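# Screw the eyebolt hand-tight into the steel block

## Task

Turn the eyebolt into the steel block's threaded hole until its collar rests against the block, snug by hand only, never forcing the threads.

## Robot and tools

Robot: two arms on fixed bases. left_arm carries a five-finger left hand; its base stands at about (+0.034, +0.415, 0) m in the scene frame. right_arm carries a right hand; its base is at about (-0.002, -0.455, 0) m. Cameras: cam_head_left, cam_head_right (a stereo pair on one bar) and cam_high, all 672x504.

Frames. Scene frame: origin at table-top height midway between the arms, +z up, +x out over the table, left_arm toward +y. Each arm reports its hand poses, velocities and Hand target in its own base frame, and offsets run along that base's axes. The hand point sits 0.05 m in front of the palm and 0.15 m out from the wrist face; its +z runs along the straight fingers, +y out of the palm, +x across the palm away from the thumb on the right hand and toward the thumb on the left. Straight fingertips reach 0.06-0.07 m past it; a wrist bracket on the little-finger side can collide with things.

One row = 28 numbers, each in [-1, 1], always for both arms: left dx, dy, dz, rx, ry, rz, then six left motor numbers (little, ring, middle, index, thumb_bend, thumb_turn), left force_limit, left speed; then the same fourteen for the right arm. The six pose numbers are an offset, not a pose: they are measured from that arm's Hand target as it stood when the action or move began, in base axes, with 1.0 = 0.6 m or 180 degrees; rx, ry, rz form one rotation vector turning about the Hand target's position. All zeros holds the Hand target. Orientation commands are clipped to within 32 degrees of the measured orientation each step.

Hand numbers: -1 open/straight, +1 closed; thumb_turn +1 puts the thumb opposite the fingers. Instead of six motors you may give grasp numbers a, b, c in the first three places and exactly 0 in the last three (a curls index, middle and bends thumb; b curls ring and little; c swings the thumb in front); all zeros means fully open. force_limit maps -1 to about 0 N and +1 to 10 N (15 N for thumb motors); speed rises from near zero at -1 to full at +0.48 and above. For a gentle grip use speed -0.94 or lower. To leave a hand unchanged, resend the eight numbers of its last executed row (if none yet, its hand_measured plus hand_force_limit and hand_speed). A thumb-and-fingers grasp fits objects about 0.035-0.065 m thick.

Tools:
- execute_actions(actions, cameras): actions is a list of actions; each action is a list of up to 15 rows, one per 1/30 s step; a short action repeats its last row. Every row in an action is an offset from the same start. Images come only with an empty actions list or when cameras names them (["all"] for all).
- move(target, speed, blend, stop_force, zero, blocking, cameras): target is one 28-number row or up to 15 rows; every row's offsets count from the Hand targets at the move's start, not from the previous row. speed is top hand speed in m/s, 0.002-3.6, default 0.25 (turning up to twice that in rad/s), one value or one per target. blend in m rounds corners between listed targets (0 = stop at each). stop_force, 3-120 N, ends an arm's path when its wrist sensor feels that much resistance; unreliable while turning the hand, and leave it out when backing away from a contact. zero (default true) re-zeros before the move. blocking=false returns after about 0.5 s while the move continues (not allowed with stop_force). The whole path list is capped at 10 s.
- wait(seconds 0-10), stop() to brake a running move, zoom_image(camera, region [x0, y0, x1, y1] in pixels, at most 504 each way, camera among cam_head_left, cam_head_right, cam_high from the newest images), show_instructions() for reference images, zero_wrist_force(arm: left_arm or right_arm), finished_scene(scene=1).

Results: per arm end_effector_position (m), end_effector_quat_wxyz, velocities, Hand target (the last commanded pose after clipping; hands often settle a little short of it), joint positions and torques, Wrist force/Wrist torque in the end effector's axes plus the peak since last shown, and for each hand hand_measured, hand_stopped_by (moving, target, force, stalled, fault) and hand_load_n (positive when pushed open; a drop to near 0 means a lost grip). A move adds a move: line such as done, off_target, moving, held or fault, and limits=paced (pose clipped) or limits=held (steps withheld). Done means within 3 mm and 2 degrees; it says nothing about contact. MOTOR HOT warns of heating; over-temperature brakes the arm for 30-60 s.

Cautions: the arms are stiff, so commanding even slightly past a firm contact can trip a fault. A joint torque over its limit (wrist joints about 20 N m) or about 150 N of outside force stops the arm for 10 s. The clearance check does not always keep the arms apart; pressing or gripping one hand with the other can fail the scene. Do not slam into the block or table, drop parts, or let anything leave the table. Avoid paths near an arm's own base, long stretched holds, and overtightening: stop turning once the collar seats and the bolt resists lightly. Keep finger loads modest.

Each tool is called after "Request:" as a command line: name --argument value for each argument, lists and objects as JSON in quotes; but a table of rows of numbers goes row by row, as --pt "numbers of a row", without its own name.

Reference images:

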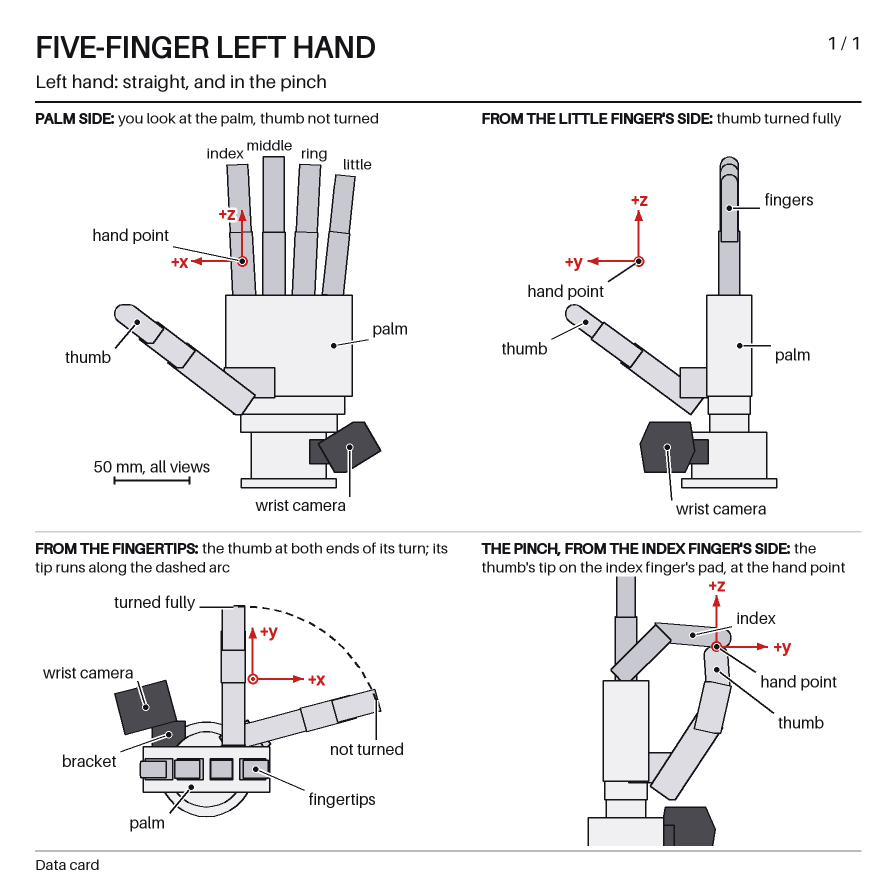

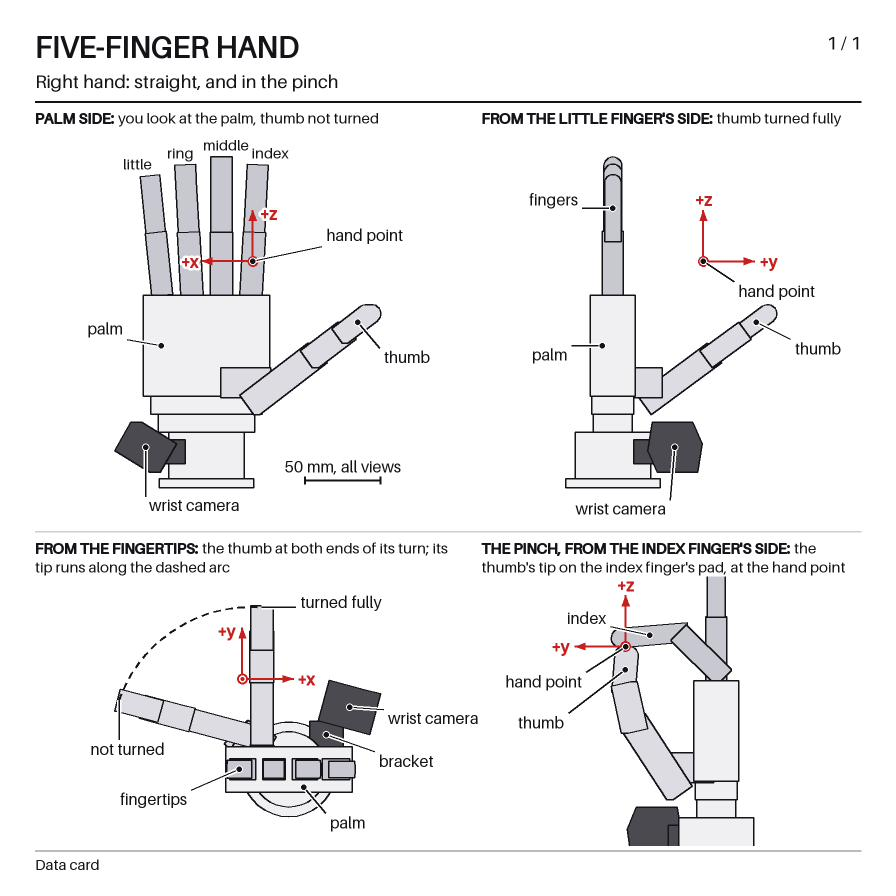

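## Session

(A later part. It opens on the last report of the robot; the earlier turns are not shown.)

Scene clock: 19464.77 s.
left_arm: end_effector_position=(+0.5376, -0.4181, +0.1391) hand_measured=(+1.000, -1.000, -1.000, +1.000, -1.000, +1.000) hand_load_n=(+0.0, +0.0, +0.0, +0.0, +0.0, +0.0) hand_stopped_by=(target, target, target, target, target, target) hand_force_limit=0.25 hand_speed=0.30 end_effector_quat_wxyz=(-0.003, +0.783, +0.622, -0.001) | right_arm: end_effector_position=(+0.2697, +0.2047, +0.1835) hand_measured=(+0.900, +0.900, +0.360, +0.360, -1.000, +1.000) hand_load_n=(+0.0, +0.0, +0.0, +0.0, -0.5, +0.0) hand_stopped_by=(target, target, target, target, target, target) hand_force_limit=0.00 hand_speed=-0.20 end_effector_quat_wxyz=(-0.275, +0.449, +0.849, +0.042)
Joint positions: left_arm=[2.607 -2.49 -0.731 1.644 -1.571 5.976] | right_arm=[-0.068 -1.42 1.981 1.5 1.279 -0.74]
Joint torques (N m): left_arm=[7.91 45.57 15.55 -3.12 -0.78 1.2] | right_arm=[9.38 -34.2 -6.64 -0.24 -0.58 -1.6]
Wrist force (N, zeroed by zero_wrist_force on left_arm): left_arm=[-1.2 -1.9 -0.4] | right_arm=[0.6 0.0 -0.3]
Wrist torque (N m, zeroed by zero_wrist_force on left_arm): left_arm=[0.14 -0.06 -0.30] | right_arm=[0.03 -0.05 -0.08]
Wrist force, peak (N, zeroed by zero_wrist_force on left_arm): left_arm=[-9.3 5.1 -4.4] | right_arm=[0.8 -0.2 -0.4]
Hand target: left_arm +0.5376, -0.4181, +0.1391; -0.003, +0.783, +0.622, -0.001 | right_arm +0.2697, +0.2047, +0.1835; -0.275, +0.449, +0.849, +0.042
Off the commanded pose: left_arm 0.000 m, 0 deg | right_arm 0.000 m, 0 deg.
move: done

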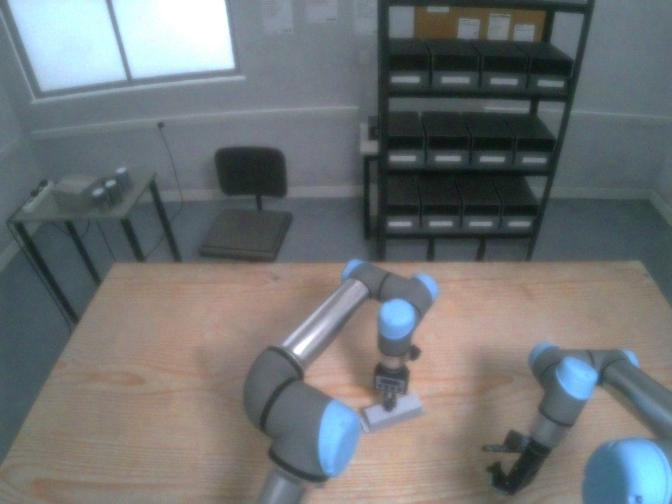

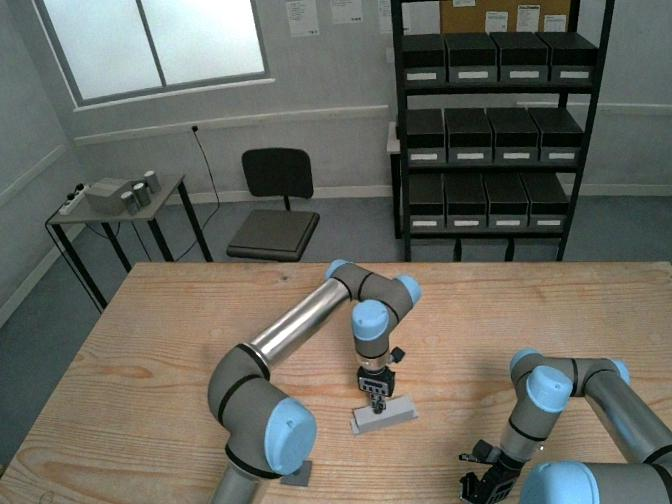

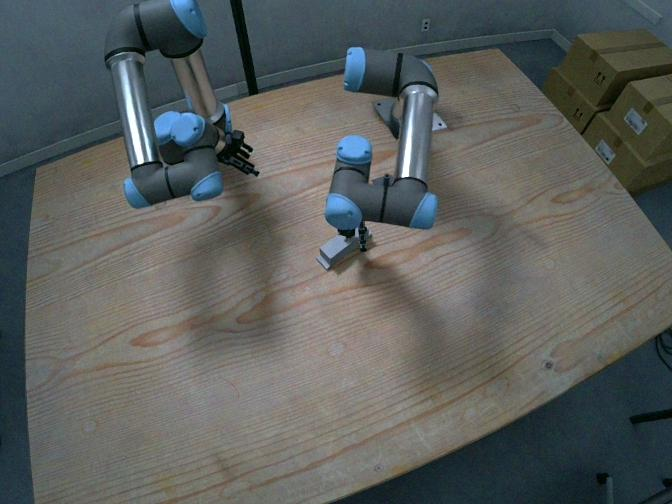

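Request:
move --target '[0,0,0.1022,0,0,0,1,-1,-1,1,-1,1,0.25,0.3,0,0,0,0,0,0,0.9,0.9,0.36,0.36,-1,1,0,-0.2]' --speed 0.1

Request:
move --target '[-0.005,-0.0208,0,0,0,0,1,-1,-1,1,-1,1,0.25,0.3,0,0,0,0,0,0,0.9,0.9,0.36,0.36,-1,1,0,-0.2]' --speed 0.1

Request:
move --target '[0,0,-0.038,0,0,0,1,-1,-1,1,-1,1,0.25,0.3,0,0,0,0,0,0,0.9,0.9,0.36,0.36,-1,1,0,-0.2]' --speed 0.05

Request:
move --target '[0,0,-0.035,0,0,0,1,-1,-1,1,-1,1,0.25,0.3,0,0,0,0,0,0,0.9,0.9,0.36,0.36,-1,1,0,-0.2]' --speed 0.004 --stop_force 3 --cameras '["all"]'

Request:
zoom_image --camera "cam_high" --region '[322, 207, 377, 262]'

Request:
zoom_image --camera "cam_head_right" --region '[350, 380, 410, 440]'

Scene clock: 19480.13 s.
left_arm: end_effector_position=(+0.5377, -0.4181, +0.2003) hand_measured=(+1.000, -1.000, -1.000, +1.000, -1.000, +1.000) hand_load_n=(+0.0, +0.0, +0.0, +0.0, +0.0, +0.0) hand_stopped_by=(target, target, target, target, target, target) hand_force_limit=0.25 hand_speed=0.30 end_effector_quat_wxyz=(-0.003, +0.783, +0.622, -0.001) | right_arm: end_effector_position=(+0.2697, +0.2047, +0.1835) hand_measured=(+0.900, +0.900, +0.360, +0.360, -1.000, +1.000) hand_load_n=(+0.0, +0.0, +0.0, +0.5, +0.0, +0.0) hand_stopped_by=(target, target, target, target, target, target) hand_force_limit=0.00 hand_speed=-0.20 end_effector_quat_wxyz=(-0.275, +0.449, +0.849, +0.042)
Joint positions: left_arm=[2.607 -2.49 -0.576 1.488 -1.571 5.977] | right_arm=[-0.068 -1.42 1.981 1.5 1.279 -0.74]
Joint torques (N m): left_arm=[2.44 51.66 15.16 -1.03 -0.85 -1.23] | right_arm=[10.01 -34.86 -6.61 -0.06 -0.77 -1.51]
Wrist force (N, zeroed by zero_wrist_force on left_arm): left_arm=[0.1 -1.2 -0.1] | right_arm=[0.7 -0.1 -0.3]
Wrist torque (N m, zeroed by zero_wrist_force on left_arm): left_arm=[0.02 0.03 -0.20] | right_arm=[0.03 -0.06 -0.07]
Wrist force, peak (N, zeroed by zero_wrist_force on left_arm): left_arm=[-1.4 -2.0 -0.7] | right_arm=[0.9 -0.3 -0.2]
Hand target: left_arm +0.5376, -0.4181, +0.2004; -0.003, +0.783, +0.622, -0.001 | right_arm +0.2697, +0.2047, +0.1835; -0.275, +0.449, +0.849, +0.042
Off the commanded pose: left_arm 0.000 m, 0 deg | right_arm 0.000 m, 0 deg.
move: done

Scene clock: 19480.87 s.
left_arm: end_effector_position=(+0.5345, -0.4307, +0.2003) hand_measured=(+1.000, -1.000, -1.000, +1.000, -1.000, +1.000) hand_load_n=(+0.0, +0.0, +0.0, +0.0, +0.0, +0.0) hand_stopped_by=(target, target, target, target, target, target) hand_force_limit=0.25 hand_speed=0.30 end_effector_quat_wxyz=(-0.003, +0.783, +0.622, -0.001) end_effector_velocity=(+0.000, +0.001, -0.001) end_effector_angular_velocity=(+0.001, +0.002, +0.001) | right_arm: end_effector_position=(+0.2697, +0.2047, +0.1835) hand_measured=(+0.900, +0.900, +0.360, +0.360, -1.000, +1.000) hand_load_n=(+0.0, +0.0, +0.0, +0.0, +0.0, +0.5) hand_stopped_by=(target, target, target, target, target, target) hand_force_limit=0.00 hand_speed=-0.20 end_effector_quat_wxyz=(-0.275, +0.449, +0.849, +0.042)
Joint positions: left_arm=[2.587 -2.519 -0.521 1.462 -1.571 5.957] | right_arm=[-0.068 -1.42 1.981 1.5 1.279 -0.74]
Joint velocities: left_arm=[0.002 0.001 -0.005 0.002 0 0.001] | right_arm=[within noise]
Joint torques (N m): left_arm=[9.02 65.01 8.2 0.25 1.24 1.33] | right_arm=[9.39 -33.76 -5.83 -0.14 -0.7 -1.42]
Wrist force (N, zeroed by zero_wrist_force on left_arm): left_arm=[0.2 -0.9 -0.3] | right_arm=[0.6 -0.1 -0.2]
Wrist torque (N m, zeroed by zero_wrist_force on left_arm): left_arm=[0.06 0.02 -0.08] | right_arm=[0.02 -0.06 -0.08]
Wrist force, peak (N, zeroed by zero_wrist_force on left_arm): left_arm=[-0.2 -1.3 -0.2] | right_arm=[0.7 -0.2 -0.4]
Hand target: left_arm +0.5346, -0.4306, +0.2004; -0.003, +0.783, +0.622, -0.001 | right_arm +0.2697, +0.2047, +0.1835; -0.275, +0.449, +0.849, +0.042
Off the commanded pose: left_arm 0.000 m, 0 deg | right_arm 0.000 m, 0 deg.
move: done

Scene clock: 19481.67 s.
left_arm: end_effector_position=(+0.5346, -0.4306, +0.1776) hand_measured=(+1.000, -1.000, -1.000, +1.000, -1.000, +1.000) hand_load_n=(+0.5, +0.0, +0.0, +0.0, +0.0, +0.0) hand_stopped_by=(target, target, target, target, target, target) hand_force_limit=0.25 hand_speed=0.30 end_effector_quat_wxyz=(-0.003, +0.783, +0.622, -0.001) | right_arm: end_effector_position=(+0.2697, +0.2047, +0.1835) hand_measured=(+0.900, +0.900, +0.360, +0.360, -1.000, +1.000) hand_load_n=(+0.0, +0.0, +0.5, +0.0, +0.0, +0.0) hand_stopped_by=(target, target, target, target, target, target) hand_force_limit=0.00 hand_speed=-0.20 end_effector_quat_wxyz=(-0.275, +0.449, +0.849, +0.042)
Joint positions: left_arm=[2.587 -2.512 -0.593 1.527 -1.571 5.957] | right_arm=[-0.068 -1.42 1.981 1.5 1.279 -0.74]
Joint torques (N m): left_arm=[7.62 62.33 32.76 -5.04 0.72 1.24] | right_arm=[10.52 -34.32 -6.16 -0.09 -0.63 -1.32]
Wrist force (N, zeroed by zero_wrist_force on left_arm): left_arm=[0.2 -1.0 -0.1] | right_arm=[0.6 0.0 -0.3]
Wrist torque (N m, zeroed by zero_wrist_force on left_arm): left_arm=[0.05 0.01 -0.08] | right_arm=[0.04 -0.06 -0.07]
Wrist force, peak (N, zeroed by zero_wrist_force on left_arm): left_arm=[0.2 -0.9 -0.9] | right_arm=[0.8 -0.2 -0.4]
Hand target: left_arm +0.5346, -0.4306, +0.1776; -0.003, +0.783, +0.622, -0.001 | right_arm +0.2697, +0.2047, +0.1835; -0.275, +0.449, +0.849, +0.042
Off the commanded pose: left_arm 0.000 m, 0 deg | right_arm 0.000 m, 0 deg.
move: done

Scene clock: 19484.43 s.
left_arm: end_effector_position=(+0.5346, -0.4306, +0.1705) hand_measured=(+1.000, -1.000, -1.000, +1.000, -1.000, +1.000) hand_load_n=(+0.0, +0.0, +0.0, +0.0, +0.0, +0.0) hand_stopped_by=(target, target, target, target, target, target) hand_force_limit=0.25 hand_speed=0.30 end_effector_quat_wxyz=(-0.003, +0.783, +0.622, -0.001) | right_arm: end_effector_position=(+0.2697, +0.2047, +0.1835) hand_measured=(+0.900, +0.900, +0.360, +0.360, -1.000, +1.000) hand_load_n=(+0.0, +0.0, +0.0, +0.0, +0.0, +0.0) hand_stopped_by=(target, target, target, target, target, target) hand_force_limit=0.00 hand_speed=-0.20 end_effector_quat_wxyz=(-0.275, +0.449, +0.849, +0.042)
Joint positions: left_arm=[2.587 -2.511 -0.613 1.546 -1.571 5.957] | right_arm=[-0.068 -1.42 1.981 1.5 1.279 -0.74]
Joint torques (N m): left_arm=[6.15 51.73 30.54 -4.64 1.2 0.77] | right_arm=[9.33 -33.96 -6.27 -0.27 -0.55 -1.58]
Wrist force (N, zeroed by zero_wrist_force on left_arm): left_arm=[0.2 -0.6 -3.6] | right_arm=[0.7 -0.2 -0.4]
Wrist torque (N m, zeroed by zero_wrist_force on left_arm): left_arm=[0.30 -0.09 -0.10] | right_arm=[0.01 -0.06 -0.08]
Wrist force, peak (N, zeroed by zero_wrist_force on left_arm): left_arm=[0.1 -0.4 -5.5] | right_arm=[0.9 -0.1 -0.2]
Hand target: left_arm +0.5346, -0.4306, +0.1705; -0.003, +0.783, +0.622, -0.001 (not the last commanded pose) | right_arm +0.2697, +0.2047, +0.1835; -0.275, +0.449, +0.849, +0.042
Off the commanded pose: left_arm 0.014 m, 0 deg | right_arm 0.000 m, 0 deg.
move: contact (left_arm)

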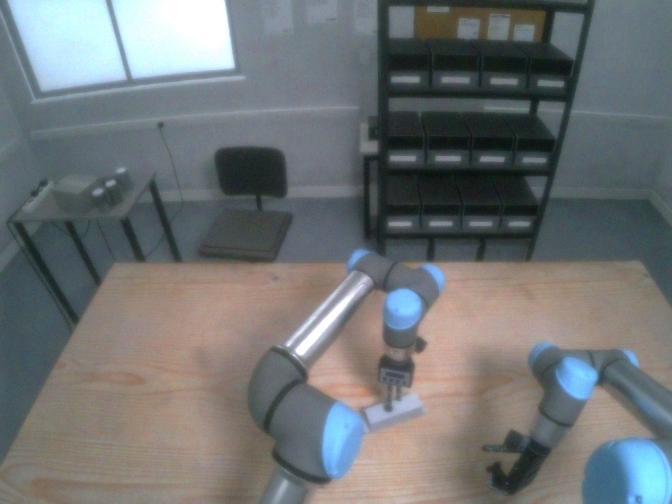

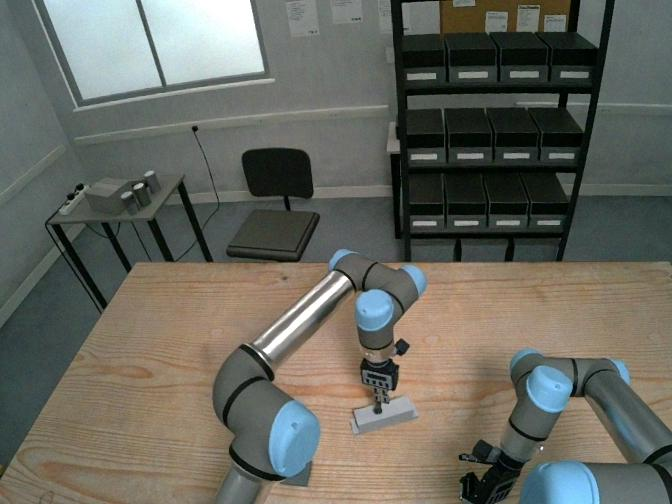

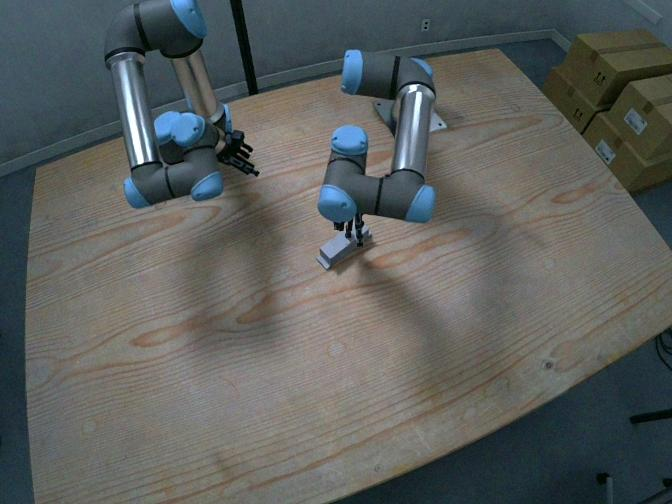

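Scaled by 9.164 from the camera's 672x504 image, which has a finer 960x720 frame.

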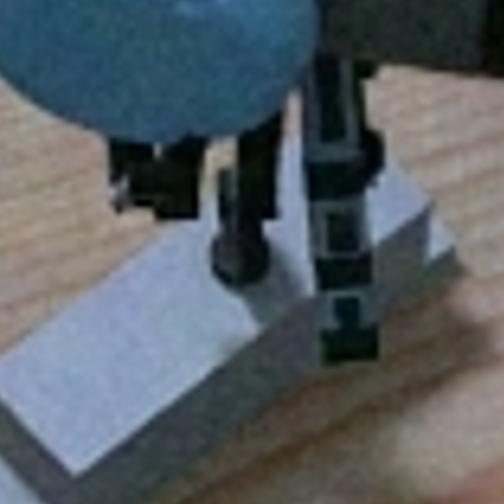

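Scaled by 8.400 from the camera's 672x504 image, which has a finer 960x720 frame.

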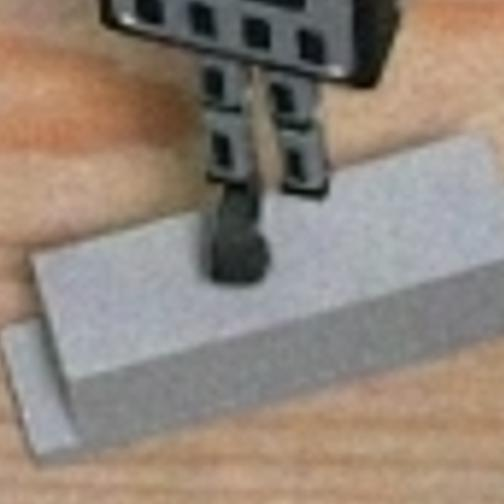

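Request:
move --target '[0,0,0.0499,0,0,0,1,-1,-1,1,-1,1,0.25,0.3,0,0,0,0,0,0,0.9,0.9,0.36,0.36,-1,1,0,-0.2]' --speed 0.1

Request:
move --target '[-0.2195,0.0473,0,0,0,0.76111,1,-1,-1,1,-1,1,0.25,0.3,0,0,0,0,0,0,0.9,0.9,0.36,0.36,-1,1,0,-0.2]' --speed 0.5

Request:
move --target '[0.1462,-0.1723,0,0,0,0.76111,1,-1,-1,1,-1,1,0.25,0.3,0,0,0,0,0,0,0.9,0.9,0.36,0.36,-1,1,0,-0.2]' --speed 0.5

Request:
move --target '[0.0107,0.2258,0,0,0,0.76111,1,-1,-1,1,-1,1,0.25,0.3,0,0,0,0,0,0,0.9,0.9,0.36,0.36,-1,1,0,-0.2]' --speed 0.5

Request:
move --target '[-0.1618,-0.158,0,0,0,0.76111,1,-1,-1,1,-1,1,0.25,0.3,0,0,0,0,0,0,0.9,0.9,0.36,0.36,-1,1,0,-0.2]' --speed 0.5 --cameras '["all"]'

Request:
zoom_image --camera "cam_high" --region '[332, 212, 367, 247]'

Request:
zoom_image --camera "cam_head_right" --region '[362, 385, 397, 420]'

Request:
zoom_image --camera "cam_head_left" --region '[370, 380, 420, 430]'

Request:
move --target '[0,0,-0.0333,0,0,0,1,-1,-1,1,-1,1,0.25,0.3,0,0,0,0,0,0,0.9,0.9,0.36,0.36,-1,1,0,-0.2]' --speed 0.03 --stop_force 3

Request:
move --target '[0,0,-0.0673,0,0,0,1,-1,-1,1,-1,1,0.25,0.3,0,0,0,0,0,0,0.9,0.9,0.36,0.36,-1,1,0,-0.2]' --speed 0.015 --stop_force 3

Scene clock: 19533.47 s.
left_arm: end_effector_position=(+0.5347, -0.4306, +0.2003) hand_measured=(+1.000, -1.000, -1.000, +1.000, -1.000, +1.000) hand_load_n=(+0.0, +0.0, +0.0, +0.5, -0.5, +0.0) hand_stopped_by=(target, target, target, target, target, target) hand_force_limit=0.25 hand_speed=0.30 end_effector_quat_wxyz=(-0.003, +0.783, +0.622, -0.001) | right_arm: end_effector_position=(+0.2697, +0.2047, +0.1835) hand_measured=(+0.900, +0.900, +0.360, +0.360, -1.000, +1.000) hand_load_n=(+0.0, +0.0, +0.0, +0.0, +0.0, +0.5) hand_stopped_by=(target, target, target, target, target, target) hand_force_limit=0.00 hand_speed=-0.20 end_effector_quat_wxyz=(-0.275, +0.449, +0.849, +0.042)
Joint positions: left_arm=[2.587 -2.519 -0.521 1.463 -1.571 5.957] | right_arm=[-0.068 -1.42 1.981 1.5 1.279 -0.74]
Joint torques (N m): left_arm=[4.59 49.41 6.94 0.66 -0.03 -1.21] | right_arm=[10.65 -34.18 -6.19 -0.04 -0.5 -1.46]
Wrist force (N, zeroed by zero_wrist_force on left_arm): left_arm=[0.3 -0.7 -0.2] | right_arm=[0.7 -0.1 -0.1]
Wrist torque (N m, zeroed by zero_wrist_force on left_arm): left_arm=[0.07 0.01 -0.08] | right_arm=[0.01 -0.06 -0.08]
Wrist force, peak (N, zeroed by zero_wrist_force on left_arm): left_arm=[0.2 -0.8 -3.9] | right_arm=[0.9 -0.1 -0.4]
Hand target: left_arm +0.5346, -0.4306, +0.2004; -0.003, +0.783, +0.622, -0.001 | right_arm +0.2697, +0.2047, +0.1835; -0.275, +0.449, +0.849, +0.042
Off the commanded pose: left_arm 0.000 m, 0 deg | right_arm 0.000 m, 0 deg.
move: done

Scene clock: 19536.43 s.
left_arm: end_effector_position=(+0.4030, -0.4021, +0.2005) hand_measured=(+1.000, -1.000, -1.000, +1.000, -1.000, +1.000) hand_load_n=(+0.0, +0.0, +0.0, +0.0, +0.0, +0.0) hand_stopped_by=(target, target, target, target, target, target) hand_force_limit=0.25 hand_speed=0.30 end_effector_quat_wxyz=(+0.000, -0.292, +0.957, -0.003) end_effector_velocity=(+0.000, -0.001, -0.001) end_effector_angular_velocity=(+0.000, +0.000, +0.005) | right_arm: end_effector_position=(+0.2697, +0.2047, +0.1835) hand_measured=(+0.900, +0.900, +0.360, +0.360, -1.000, +1.000) hand_load_n=(+0.0, +0.0, +0.0, +0.0, -0.5, +0.0) hand_stopped_by=(target, target, target, target, target, target) hand_force_limit=0.00 hand_speed=-0.20 end_effector_quat_wxyz=(-0.275, +0.449, +0.849, +0.042)
Joint positions: left_arm=[2.6 -2.448 -0.649 1.531 -1.566 3.579] | right_arm=[-0.068 -1.42 1.981 1.5 1.279 -0.74]
Joint velocities: left_arm=[0 -0.001 0 0.001 0 -0.005] | right_arm=[within noise]
Joint torques (N m): left_arm=[-8 32.88 24.41 -4.72 -0.44 -1.08] | right_arm=[10.58 -33.89 -6.51 -0.21 -0.42 -1.52]
Wrist force (N, zeroed by zero_wrist_force on left_arm): left_arm=[0.2 -0.7 -0.2] | right_arm=[0.5 -0.1 -0.3]
Wrist torque (N m, zeroed by zero_wrist_force on left_arm): left_arm=[0.10 -0.01 -0.09] | right_arm=[0.03 -0.03 -0.09]
Wrist force, peak (N, zeroed by zero_wrist_force on left_arm): left_arm=[0.3 -1.6 -0.5] | right_arm=[0.7 -0.4 -0.5]
Hand target: left_arm +0.4029, -0.4022, +0.2004; +0.000, -0.292, +0.956, -0.003 | right_arm +0.2697, +0.2047, +0.1835; -0.275, +0.449, +0.849, +0.042
Off the commanded pose: left_arm 0.000 m, 0 deg | right_arm 0.000 m, 0 deg.
move: done

Scene clock: 19539.40 s.
left_arm: end_effector_position=(+0.4906, -0.5056, +0.2003) hand_measured=(+1.000, -1.000, -1.000, +1.000, -1.000, +1.000) hand_load_n=(+0.0, +0.0, +0.0, +0.0, +0.0, +0.0) hand_stopped_by=(target, target, target, target, target, target) hand_force_limit=0.25 hand_speed=0.30 end_effector_quat_wxyz=(-0.003, +0.997, -0.079, +0.001) end_effector_velocity=(+0.001, +0.000, +0.000) end_effector_angular_velocity=(+0.000, -0.002, +0.006) | right_arm: end_effector_position=(+0.2697, +0.2047, +0.1835) hand_measured=(+0.900, +0.900, +0.360, +0.360, -1.000, +1.000) hand_load_n=(+0.0, +0.0, +0.0, +0.0, -0.5, +0.0) hand_stopped_by=(target, target, target, target, target, target) hand_force_limit=0.00 hand_speed=-0.20 end_effector_quat_wxyz=(-0.275, +0.449, +0.849, +0.042)
Joint positions: left_arm=[2.593 -2.498 -0.559 1.486 -1.577 1.181] | right_arm=[-0.068 -1.42 1.981 1.5 1.279 -0.74]
Joint velocities: left_arm=[0 0 0 0.002 -0.001 -0.006] | right_arm=[within noise]
Joint torques (N m): left_arm=[7.61 64.06 6.48 0.29 1.13 -1.11] | right_arm=[10.41 -34.04 -6.66 -0.11 -0.6 -1.49]
Wrist force (N, zeroed by zero_wrist_force on left_arm): left_arm=[-0.1 -1.2 -0.5] | right_arm=[0.6 -0.2 -0.6]
Wrist torque (N m, zeroed by zero_wrist_force on left_arm): left_arm=[0.02 0.08 -0.07] | right_arm=[0.03 -0.05 -0.07]
Wrist force, peak (N, zeroed by zero_wrist_force on left_arm): left_arm=[0.4 -2.8 -0.4] | right_arm=[0.9 -0.2 -0.3]
Hand target: left_arm +0.4907, -0.5056, +0.2004; -0.003, +0.997, -0.079, +0.001 | right_arm +0.2697, +0.2047, +0.1835; -0.275, +0.449, +0.849, +0.042
Off the commanded pose: left_arm 0.000 m, 0 deg | right_arm 0.000 m, 0 deg.
move: done

Scene clock: 19542.37 s.
left_arm: end_effector_position=(+0.4971, -0.3701, +0.2003) hand_measured=(+1.000, -1.000, -1.000, +1.000, -1.000, +1.000) hand_load_n=(+0.0, +0.0, +0.0, +0.0, +0.0, +0.0) hand_stopped_by=(target, target, target, target, target, target) hand_force_limit=0.25 hand_speed=0.30 end_effector_quat_wxyz=(-0.002, +0.439, +0.898, -0.002) end_effector_velocity=(+0.001, +0.001, +0.000) end_effector_angular_velocity=(+0.000, -0.003, +0.006) | right_arm: end_effector_position=(+0.2697, +0.2047, +0.1835) hand_measured=(+0.900, +0.900, +0.360, +0.360, -1.000, +1.000) hand_load_n=(+0.0, +0.0, +0.0, +0.0, +0.0, +0.0) hand_stopped_by=(target, target, target, target, target, target) hand_force_limit=0.00 hand_speed=-0.20 end_effector_quat_wxyz=(-0.275, +0.449, +0.849, +0.042)
Joint positions: left_arm=[2.61 -2.467 -0.618 1.51 -1.566 -1.193] | right_arm=[-0.068 -1.42 1.981 1.5 1.279 -0.74]
Joint velocities: left_arm=[0.001 0.001 -0.001 0.002 -0.002 -0.005] | right_arm=[within noise]
Joint torques (N m): left_arm=[-8.37 64.62 7.34 0.38 -0.76 -1.18] | right_arm=[9.77 -34.35 -6.33 -0.07 -0.62 -1.37]
Wrist force (N, zeroed by zero_wrist_force on left_arm): left_arm=[0.3 -1.0 -0.6] | right_arm=[0.9 -0.2 -0.3]
Wrist torque (N m, zeroed by zero_wrist_force on left_arm): left_arm=[0.09 0.00 -0.07] | right_arm=[0.02 -0.09 -0.06]
Wrist force, peak (N, zeroed by zero_wrist_force on left_arm): left_arm=[-0.4 -1.7 -0.2] | right_arm=[0.9 -0.1 -0.4]
Hand target: left_arm +0.4971, -0.3701, +0.2004; -0.002, +0.439, +0.898, -0.002 | right_arm +0.2697, +0.2047, +0.1835; -0.275, +0.449, +0.849, +0.042
Off the commanded pose: left_arm 0.000 m, 0 deg | right_arm 0.000 m, 0 deg.
move: done

Scene clock: 19545.33 s.
left_arm: end_effector_position=(+0.4000, -0.4649, +0.2005) hand_measured=(+1.000, -1.000, -1.000, +1.000, -1.000, +1.000) hand_load_n=(+0.0, +0.0, +0.0, +0.5, +0.0, +0.0) hand_stopped_by=(target, target, target, target, target, target) hand_force_limit=0.25 hand_speed=0.30 end_effector_quat_wxyz=(+0.001, -0.675, +0.738, -0.003) end_effector_velocity=(+0.001, +0.000, +0.000) end_effector_angular_velocity=(+0.000, -0.001, +0.007) | right_arm: end_effector_position=(+0.2697, +0.2047, +0.1835) hand_measured=(+0.900, +0.900, +0.360, +0.360, -1.000, +1.000) hand_load_n=(+0.0, +0.0, +0.0, +0.0, +0.0, +0.0) hand_stopped_by=(target, target, target, target, target, target) hand_force_limit=0.00 hand_speed=-0.20 end_effector_quat_wxyz=(-0.275, +0.449, +0.849, +0.042)
Joint positions: left_arm=[2.592 -2.462 -0.623 1.521 -1.572 -3.602] | right_arm=[-0.068 -1.42 1.981 1.5 1.279 -0.74]
Joint velocities: left_arm=[0.001 0 0 0.001 -0.001 -0.005] | right_arm=[within noise]
Joint torques (N m): left_arm=[3.69 34.34 24.26 -4.99 -0.39 -1.18] | right_arm=[10.22 -33.92 -6.09 -0.02 -0.53 -1.54]
Wrist force (N, zeroed by zero_wrist_force on left_arm): left_arm=[0.3 -1.0 -0.2] | right_arm=[0.6 -0.1 -0.2]
Wrist torque (N m, zeroed by zero_wrist_force on left_arm): left_arm=[0.07 0.01 -0.08] | right_arm=[0.02 -0.06 -0.07]
Wrist force, peak (N, zeroed by zero_wrist_force on left_arm): left_arm=[-0.2 -1.4 -0.3] | right_arm=[0.8 -0.2 -0.3]
Hand target: left_arm +0.4000, -0.4649, +0.2004; +0.001, -0.675, +0.738, -0.003 | right_arm +0.2697, +0.2047, +0.1835; -0.275, +0.449, +0.849, +0.042
Off the commanded pose: left_arm 0.000 m, 0 deg | right_arm 0.000 m, 0 deg.
move: done

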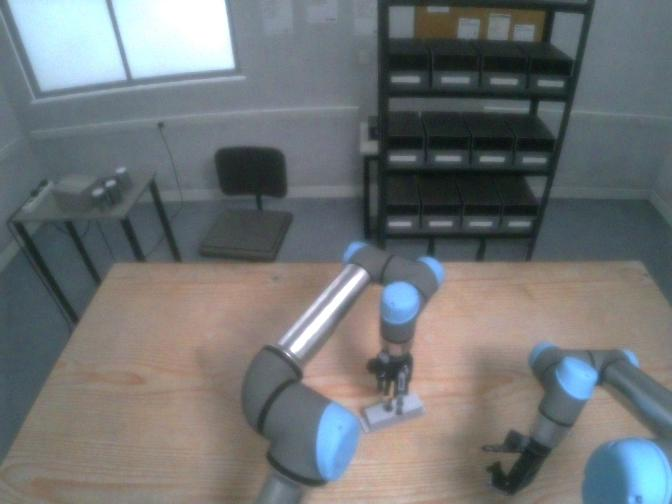

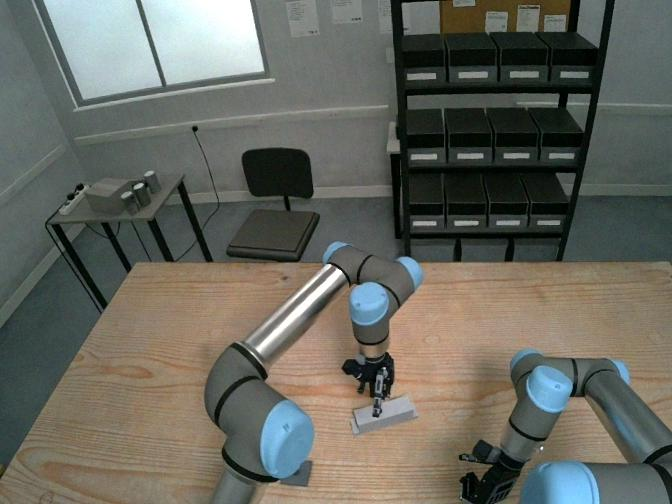

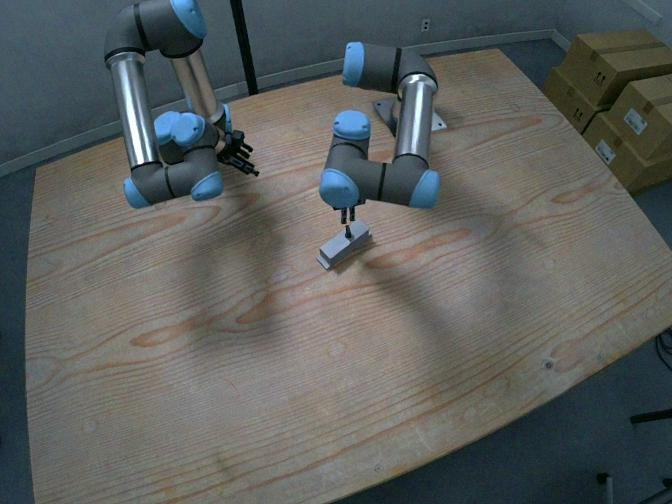

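Scaled by 14.400 from the camera's 672x504 image, which has a finer 960x720 frame.

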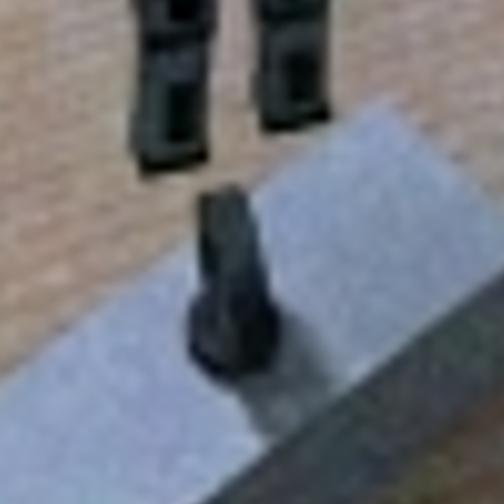

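Scaled by 14.400 from the camera's 672x504 image, which has a finer 960x720 frame.

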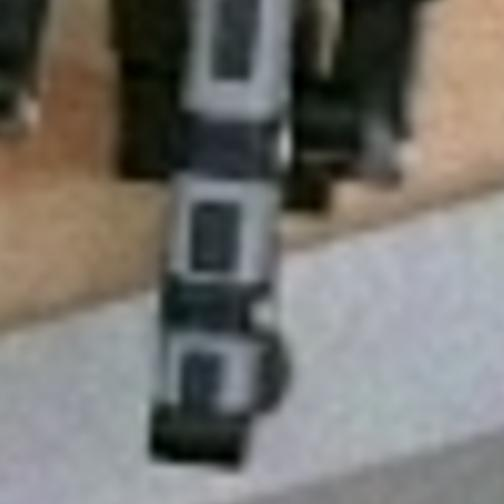

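Scaled by 10.080 from the camera's 672x504 image, which has a finer 960x720 frame.

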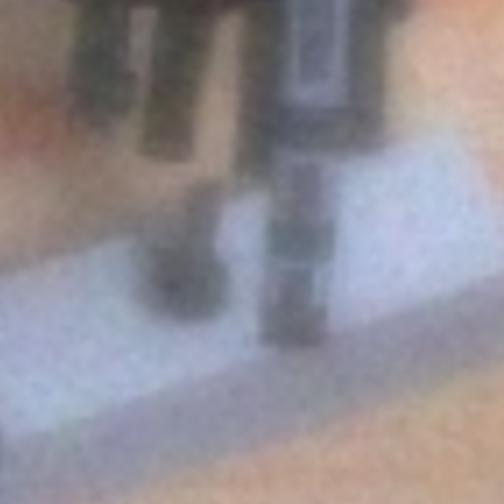

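Scene clock: 19546.93 s.
left_arm: end_effector_position=(+0.4000, -0.4649, +0.1805) hand_measured=(+1.000, -1.000, -1.000, +1.000, -1.000, +1.000) hand_load_n=(+0.0, +0.0, +0.0, +0.0, +0.0, +0.0) hand_stopped_by=(target, target, target, target, target, target) hand_force_limit=0.25 hand_speed=0.30 end_effector_quat_wxyz=(+0.001, -0.675, +0.738, -0.003) | right_arm: end_effector_position=(+0.2697, +0.2047, +0.1835) hand_measured=(+0.900, +0.900, +0.360, +0.360, -1.000, +1.000) hand_load_n=(+0.0, +0.0, +0.0, +0.0, +0.0, +0.0) hand_stopped_by=(target, target, target, target, target, target) hand_force_limit=0.00 hand_speed=-0.20 end_effector_quat_wxyz=(-0.275, +0.449, +0.849, +0.042)
Joint positions: left_arm=[2.592 -2.46 -0.678 1.574 -1.571 -3.603] | right_arm=[-0.068 -1.42 1.981 1.5 1.279 -0.74]
Joint torques (N m): left_arm=[8.34 58.89 32.08 -5.26 1.17 1.2] | right_arm=[10.15 -34.46 -6.15 -0.17 -0.63 -1.39]
Wrist force (N, zeroed by zero_wrist_force on left_arm): left_arm=[0.1 -0.7 -0.2] | right_arm=[0.7 -0.2 -0.3]
Wrist torque (N m, zeroed by zero_wrist_force on left_arm): left_arm=[0.12 0.03 -0.11] | right_arm=[0.01 -0.06 -0.07]
Wrist force, peak (N, zeroed by zero_wrist_force on left_arm): left_arm=[0.2 -1.1 -0.3] | right_arm=[0.7 -0.1 -0.4]
Hand target: left_arm +0.4000, -0.4649, +0.1804; +0.001, -0.675, +0.738, -0.003 | right_arm +0.2697, +0.2047, +0.1835; -0.275, +0.449, +0.849, +0.042
Off the commanded pose: left_arm 0.000 m, 0 deg | right_arm 0.000 m, 0 deg.
move: done

Scene clock: 19550.60 s.
left_arm: end_effector_position=(+0.4000, -0.4649, +0.1400) hand_measured=(+1.000, -1.000, -1.000, +1.000, -1.000, +1.000) hand_load_n=(+0.0, +0.0, +0.0, +0.0, +0.0, +0.0) hand_stopped_by=(target, target, target, target, target, target) hand_force_limit=0.25 hand_speed=0.30 end_effector_quat_wxyz=(+0.001, -0.675, +0.738, -0.003) | right_arm: end_effector_position=(+0.2697, +0.2047, +0.1835) hand_measured=(+0.900, +0.900, +0.360, +0.360, -1.000, +1.000) hand_load_n=(+0.0, +0.0, +0.5, +0.0, +0.0, +0.0) hand_stopped_by=(target, target, target, target, target, target) hand_force_limit=0.00 hand_speed=-0.20 end_effector_quat_wxyz=(-0.275, +0.449, +0.849, +0.042)
Joint positions: left_arm=[2.592 -2.467 -0.769 1.671 -1.571 -3.603] | right_arm=[-0.068 -1.42 1.981 1.5 1.279 -0.74]
Joint torques (N m): left_arm=[2.93 55.28 32.88 -5.01 -0.54 1.19] | right_arm=[9.95 -34.34 -6.14 -0.04 -0.6 -1.46]
Wrist force (N, zeroed by zero_wrist_force on left_arm): left_arm=[-0.4 -0.5 -0.1] | right_arm=[0.8 -0.3 -0.3]
Wrist torque (N m, zeroed by zero_wrist_force on left_arm): left_arm=[0.13 0.03 -0.14] | right_arm=[-0.01 -0.08 -0.07]
Wrist force, peak (N, zeroed by zero_wrist_force on left_arm): left_arm=[-0.9 -0.7 -0.5] | right_arm=[0.9 -0.2 -0.4]
Hand target: left_arm +0.4000, -0.4649, +0.1401; +0.001, -0.675, +0.738, -0.003 | right_arm +0.2697, +0.2047, +0.1835; -0.275, +0.449, +0.849, +0.042
Off the commanded pose: left_arm 0.000 m, 0 deg | right_arm 0.000 m, 0 deg.
move: done

Request:
move --pt "-0.00795 0.02787 0 0 0 -0.07611 1 -1 -1 1 -1 1 0.25 0.3 0 0 0 0 0 0 0.9 0.9 0.36 0.36 -1 1 0 -0.2" --pt "-0.0091 0.05683 0 0 0 -0.15222 1 -1 -1 1 -1 1 0.25 0.3 0 0 0 0 0 0 0.9 0.9 0.36 0.36 -1 1 0 -0.2" --pt "-0.00333 0.08523 0 0 0 -0.22833 1 -1 -1 1 -1 1 0.25 0.3 0 0 0 0 0 0 0.9 0.9 0.36 0.36 -1 1 0 -0.2" --pt "0.00898 0.11147 0 0 0 -0.30444 1 -1 -1 1 -1 1 0.25 0.3 0 0 0 0 0 0 0.9 0.9 0.36 0.36 -1 1 0 -0.2" --pt "0.02717 0.13403 0 0 0 -0.38056 1 -1 -1 1 -1 1 0.25 0.3 0 0 0 0 0 0 0.9 0.9 0.36 0.36 -1 1 0 -0.2" --pt "0.05017 0.15167 0 0 0 -0.45667 1 -1 -1 1 -1 1 0.25 0.3 0 0 0 0 0 0 0.9 0.9 0.36 0.36 -1 1 0 -0.2" --pt "0.0767 0.16333 0 0 0 -0.53278 1 -1 -1 1 -1 1 0.25 0.3 0 0 0 0 0 0 0.9 0.9 0.36 0.36 -1 1 0 -0.2" --pt "0.10523 0.16838 0 0 0 -0.60889 1 -1 -1 1 -1 1 0.25 0.3 0 0 0 0 0 0 0.9 0.9 0.36 0.36 -1 1 0 -0.2" --pt "0.13415 0.16655 0 0 0 -0.685 1 -1 -1 1 -1 1 0.25 0.3 0 0 0 0 0 0 0.9 0.9 0.36 0.36 -1 1 0 -0.2" --pt "0.16182 0.1579 0 0 0 -0.76111 1 -1 -1 1 -1 1 0.25 0.3 0 0 0 0 0 0 0.9 0.9 0.36 0.36 -1 1 0 -0.2" --blend '[0.003,0.003,0.003,0.003,0.003,0.003,0.003,0.003,0.003,0]' --speed 0.15

Request:
move --pt "0.02483 -0.01493 0 0 0 -0.07611 1 -1 -1 1 -1 1 0.25 0.3 0 0 0 0 0 0 0.9 0.9 0.36 0.36 -1 1 0 -0.2" --pt "0.04542 -0.03535 0 0 0 -0.15222 1 -1 -1 1 -1 1 0.25 0.3 0 0 0 0 0 0 0.9 0.9 0.36 0.36 -1 1 0 -0.2" --pt "0.06058 -0.06005 0 0 0 -0.22833 1 -1 -1 1 -1 1 0.25 0.3 0 0 0 0 0 0 0.9 0.9 0.36 0.36 -1 1 0 -0.2" --pt "0.06947 -0.08763 0 0 0 -0.30444 1 -1 -1 1 -1 1 0.25 0.3 0 0 0 0 0 0 0.9 0.9 0.36 0.36 -1 1 0 -0.2" --pt "0.07157 -0.11653 0 0 0 -0.38056 1 -1 -1 1 -1 1 0.25 0.3 0 0 0 0 0 0 0.9 0.9 0.36 0.36 -1 1 0 -0.2" --pt "0.06675 -0.14512 0 0 0 -0.45667 1 -1 -1 1 -1 1 0.25 0.3 0 0 0 0 0 0 0.9 0.9 0.36 0.36 -1 1 0 -0.2" --pt "0.05532 -0.17175 0 0 0 -0.53278 1 -1 -1 1 -1 1 0.25 0.3 0 0 0 0 0 0 0.9 0.9 0.36 0.36 -1 1 0 -0.2" --pt "0.0379 -0.1949 0 0 0 -0.60889 1 -1 -1 1 -1 1 0.25 0.3 0 0 0 0 0 0 0.9 0.9 0.36 0.36 -1 1 0 -0.2" --pt "0.01548 -0.21328 0 0 0 -0.685 1 -1 -1 1 -1 1 0.25 0.3 0 0 0 0 0 0 0.9 0.9 0.36 0.36 -1 1 0 -0.2" --pt "-0.01063 -0.22583 0 0 0 -0.76111 1 -1 -1 1 -1 1 0.25 0.3 0 0 0 0 0 0 0.9 0.9 0.36 0.36 -1 1 0 -0.2" --blend '[0.003,0.003,0.003,0.003,0.003,0.003,0.003,0.003,0.003,0]' --speed 0.15

Scene clock: 19609.10 s.
left_arm: end_effector_position=(+0.4971, -0.3702, +0.1401) hand_measured=(+1.000, -1.000, -1.000, +1.000, -1.000, +1.000) hand_load_n=(+0.0, -1.0, +0.0, +0.0, +0.0, +0.0) hand_stopped_by=(target, target, target, target, target, target) hand_force_limit=0.25 hand_speed=0.30 end_effector_quat_wxyz=(-0.002, +0.439, +0.899, -0.002) | right_arm: end_effector_position=(+0.2697, +0.2047, +0.1835) hand_measured=(+0.900, +0.900, +0.360, +0.360, -1.000, +1.000) hand_load_n=(+0.0, +0.0, +0.0, +0.0, -0.5, +0.0) hand_stopped_by=(target, target, target, target, target, target) hand_force_limit=0.00 hand_speed=-0.20 end_effector_quat_wxyz=(-0.275, +0.449, +0.849, +0.042)
Joint positions: left_arm=[2.61 -2.471 -0.764 1.66 -1.566 -1.194] | right_arm=[-0.068 -1.42 1.981 1.5 1.279 -0.74]
Joint torques (N m): left_arm=[9.37 43.33 15.58 -5.25 1.07 1.46] | right_arm=[9.86 -34.33 -6.7 -0.18 -0.73 -1.46]
Wrist force (N, zeroed by zero_wrist_force on left_arm): left_arm=[-2.6 -0.1 -0.1] | right_arm=[0.7 -0.1 -0.4]
Wrist torque (N m, zeroed by zero_wrist_force on left_arm): left_arm=[0.10 -0.02 -0.45] | right_arm=[0.03 -0.07 -0.07]
Wrist force, peak (N, zeroed by zero_wrist_force on left_arm): left_arm=[-2.6 -0.3 0.2] | right_arm=[0.8 -0.2 -0.5]
Hand target: left_arm +0.4971, -0.3702, +0.1401; -0.002, +0.439, +0.898, -0.002 | right_arm +0.2697, +0.2047, +0.1835; -0.275, +0.449, +0.849, +0.042
Off the commanded pose: left_arm 0.000 m, 0 deg | right_arm 0.000 m, 0 deg.
move: done

Scene clock: 19617.53 s.
left_arm: end_effector_position=(+0.4907, -0.5057, +0.1401) hand_measured=(+1.000, -1.000, -1.000, +1.000, -1.000, +1.000) hand_load_n=(+0.0, +0.0, +0.5, +0.0, +0.0, +0.0) hand_stopped_by=(target, target, target, target, target, target) hand_force_limit=0.25 hand_speed=0.30 end_effector_quat_wxyz=(-0.003, +0.997, -0.079, +0.001) | right_arm: end_effector_position=(+0.2697, +0.2047, +0.1835) hand_measured=(+0.900, +0.900, +0.360, +0.360, -1.000, +1.000) hand_load_n=(+0.0, +0.0, +0.0, +0.0, +0.0, +0.5) hand_stopped_by=(target, target, target, target, target, target) hand_force_limit=0.00 hand_speed=-0.20 end_effector_quat_wxyz=(-0.275, +0.449, +0.849, +0.042)
Joint positions: left_arm=[2.593 -2.496 -0.716 1.641 -1.577 1.181] | right_arm=[-0.068 -1.42 1.981 1.5 1.279 -0.74]
Joint torques (N m): left_arm=[0.03 34.8 35.19 -3.17 1.3 1.31] | right_arm=[9.7 -34.09 -6.47 -0.11 -0.6 -1.4]
Wrist force (N, zeroed by zero_wrist_force on left_arm): left_arm=[-5.8 -3.0 0.2] | right_arm=[0.6 -0.1 -0.3]
Wrist torque (N m, zeroed by zero_wrist_force on left_arm): left_arm=[0.06 -0.09 -0.61] | right_arm=[0.02 -0.05 -0.08]
Wrist force, peak (N, zeroed by zero_wrist_force on left_arm): left_arm=[-5.6 -7.8 0.5] | right_arm=[0.8 -0.3 -0.3]
Hand target: left_arm +0.4907, -0.5057, +0.1401; -0.003, +0.997, -0.079, +0.001 | right_arm +0.2697, +0.2047, +0.1835; -0.275, +0.449, +0.849, +0.042
Off the commanded pose: left_arm 0.000 m, 0 deg | right_arm 0.000 m, 0 deg.
move: done


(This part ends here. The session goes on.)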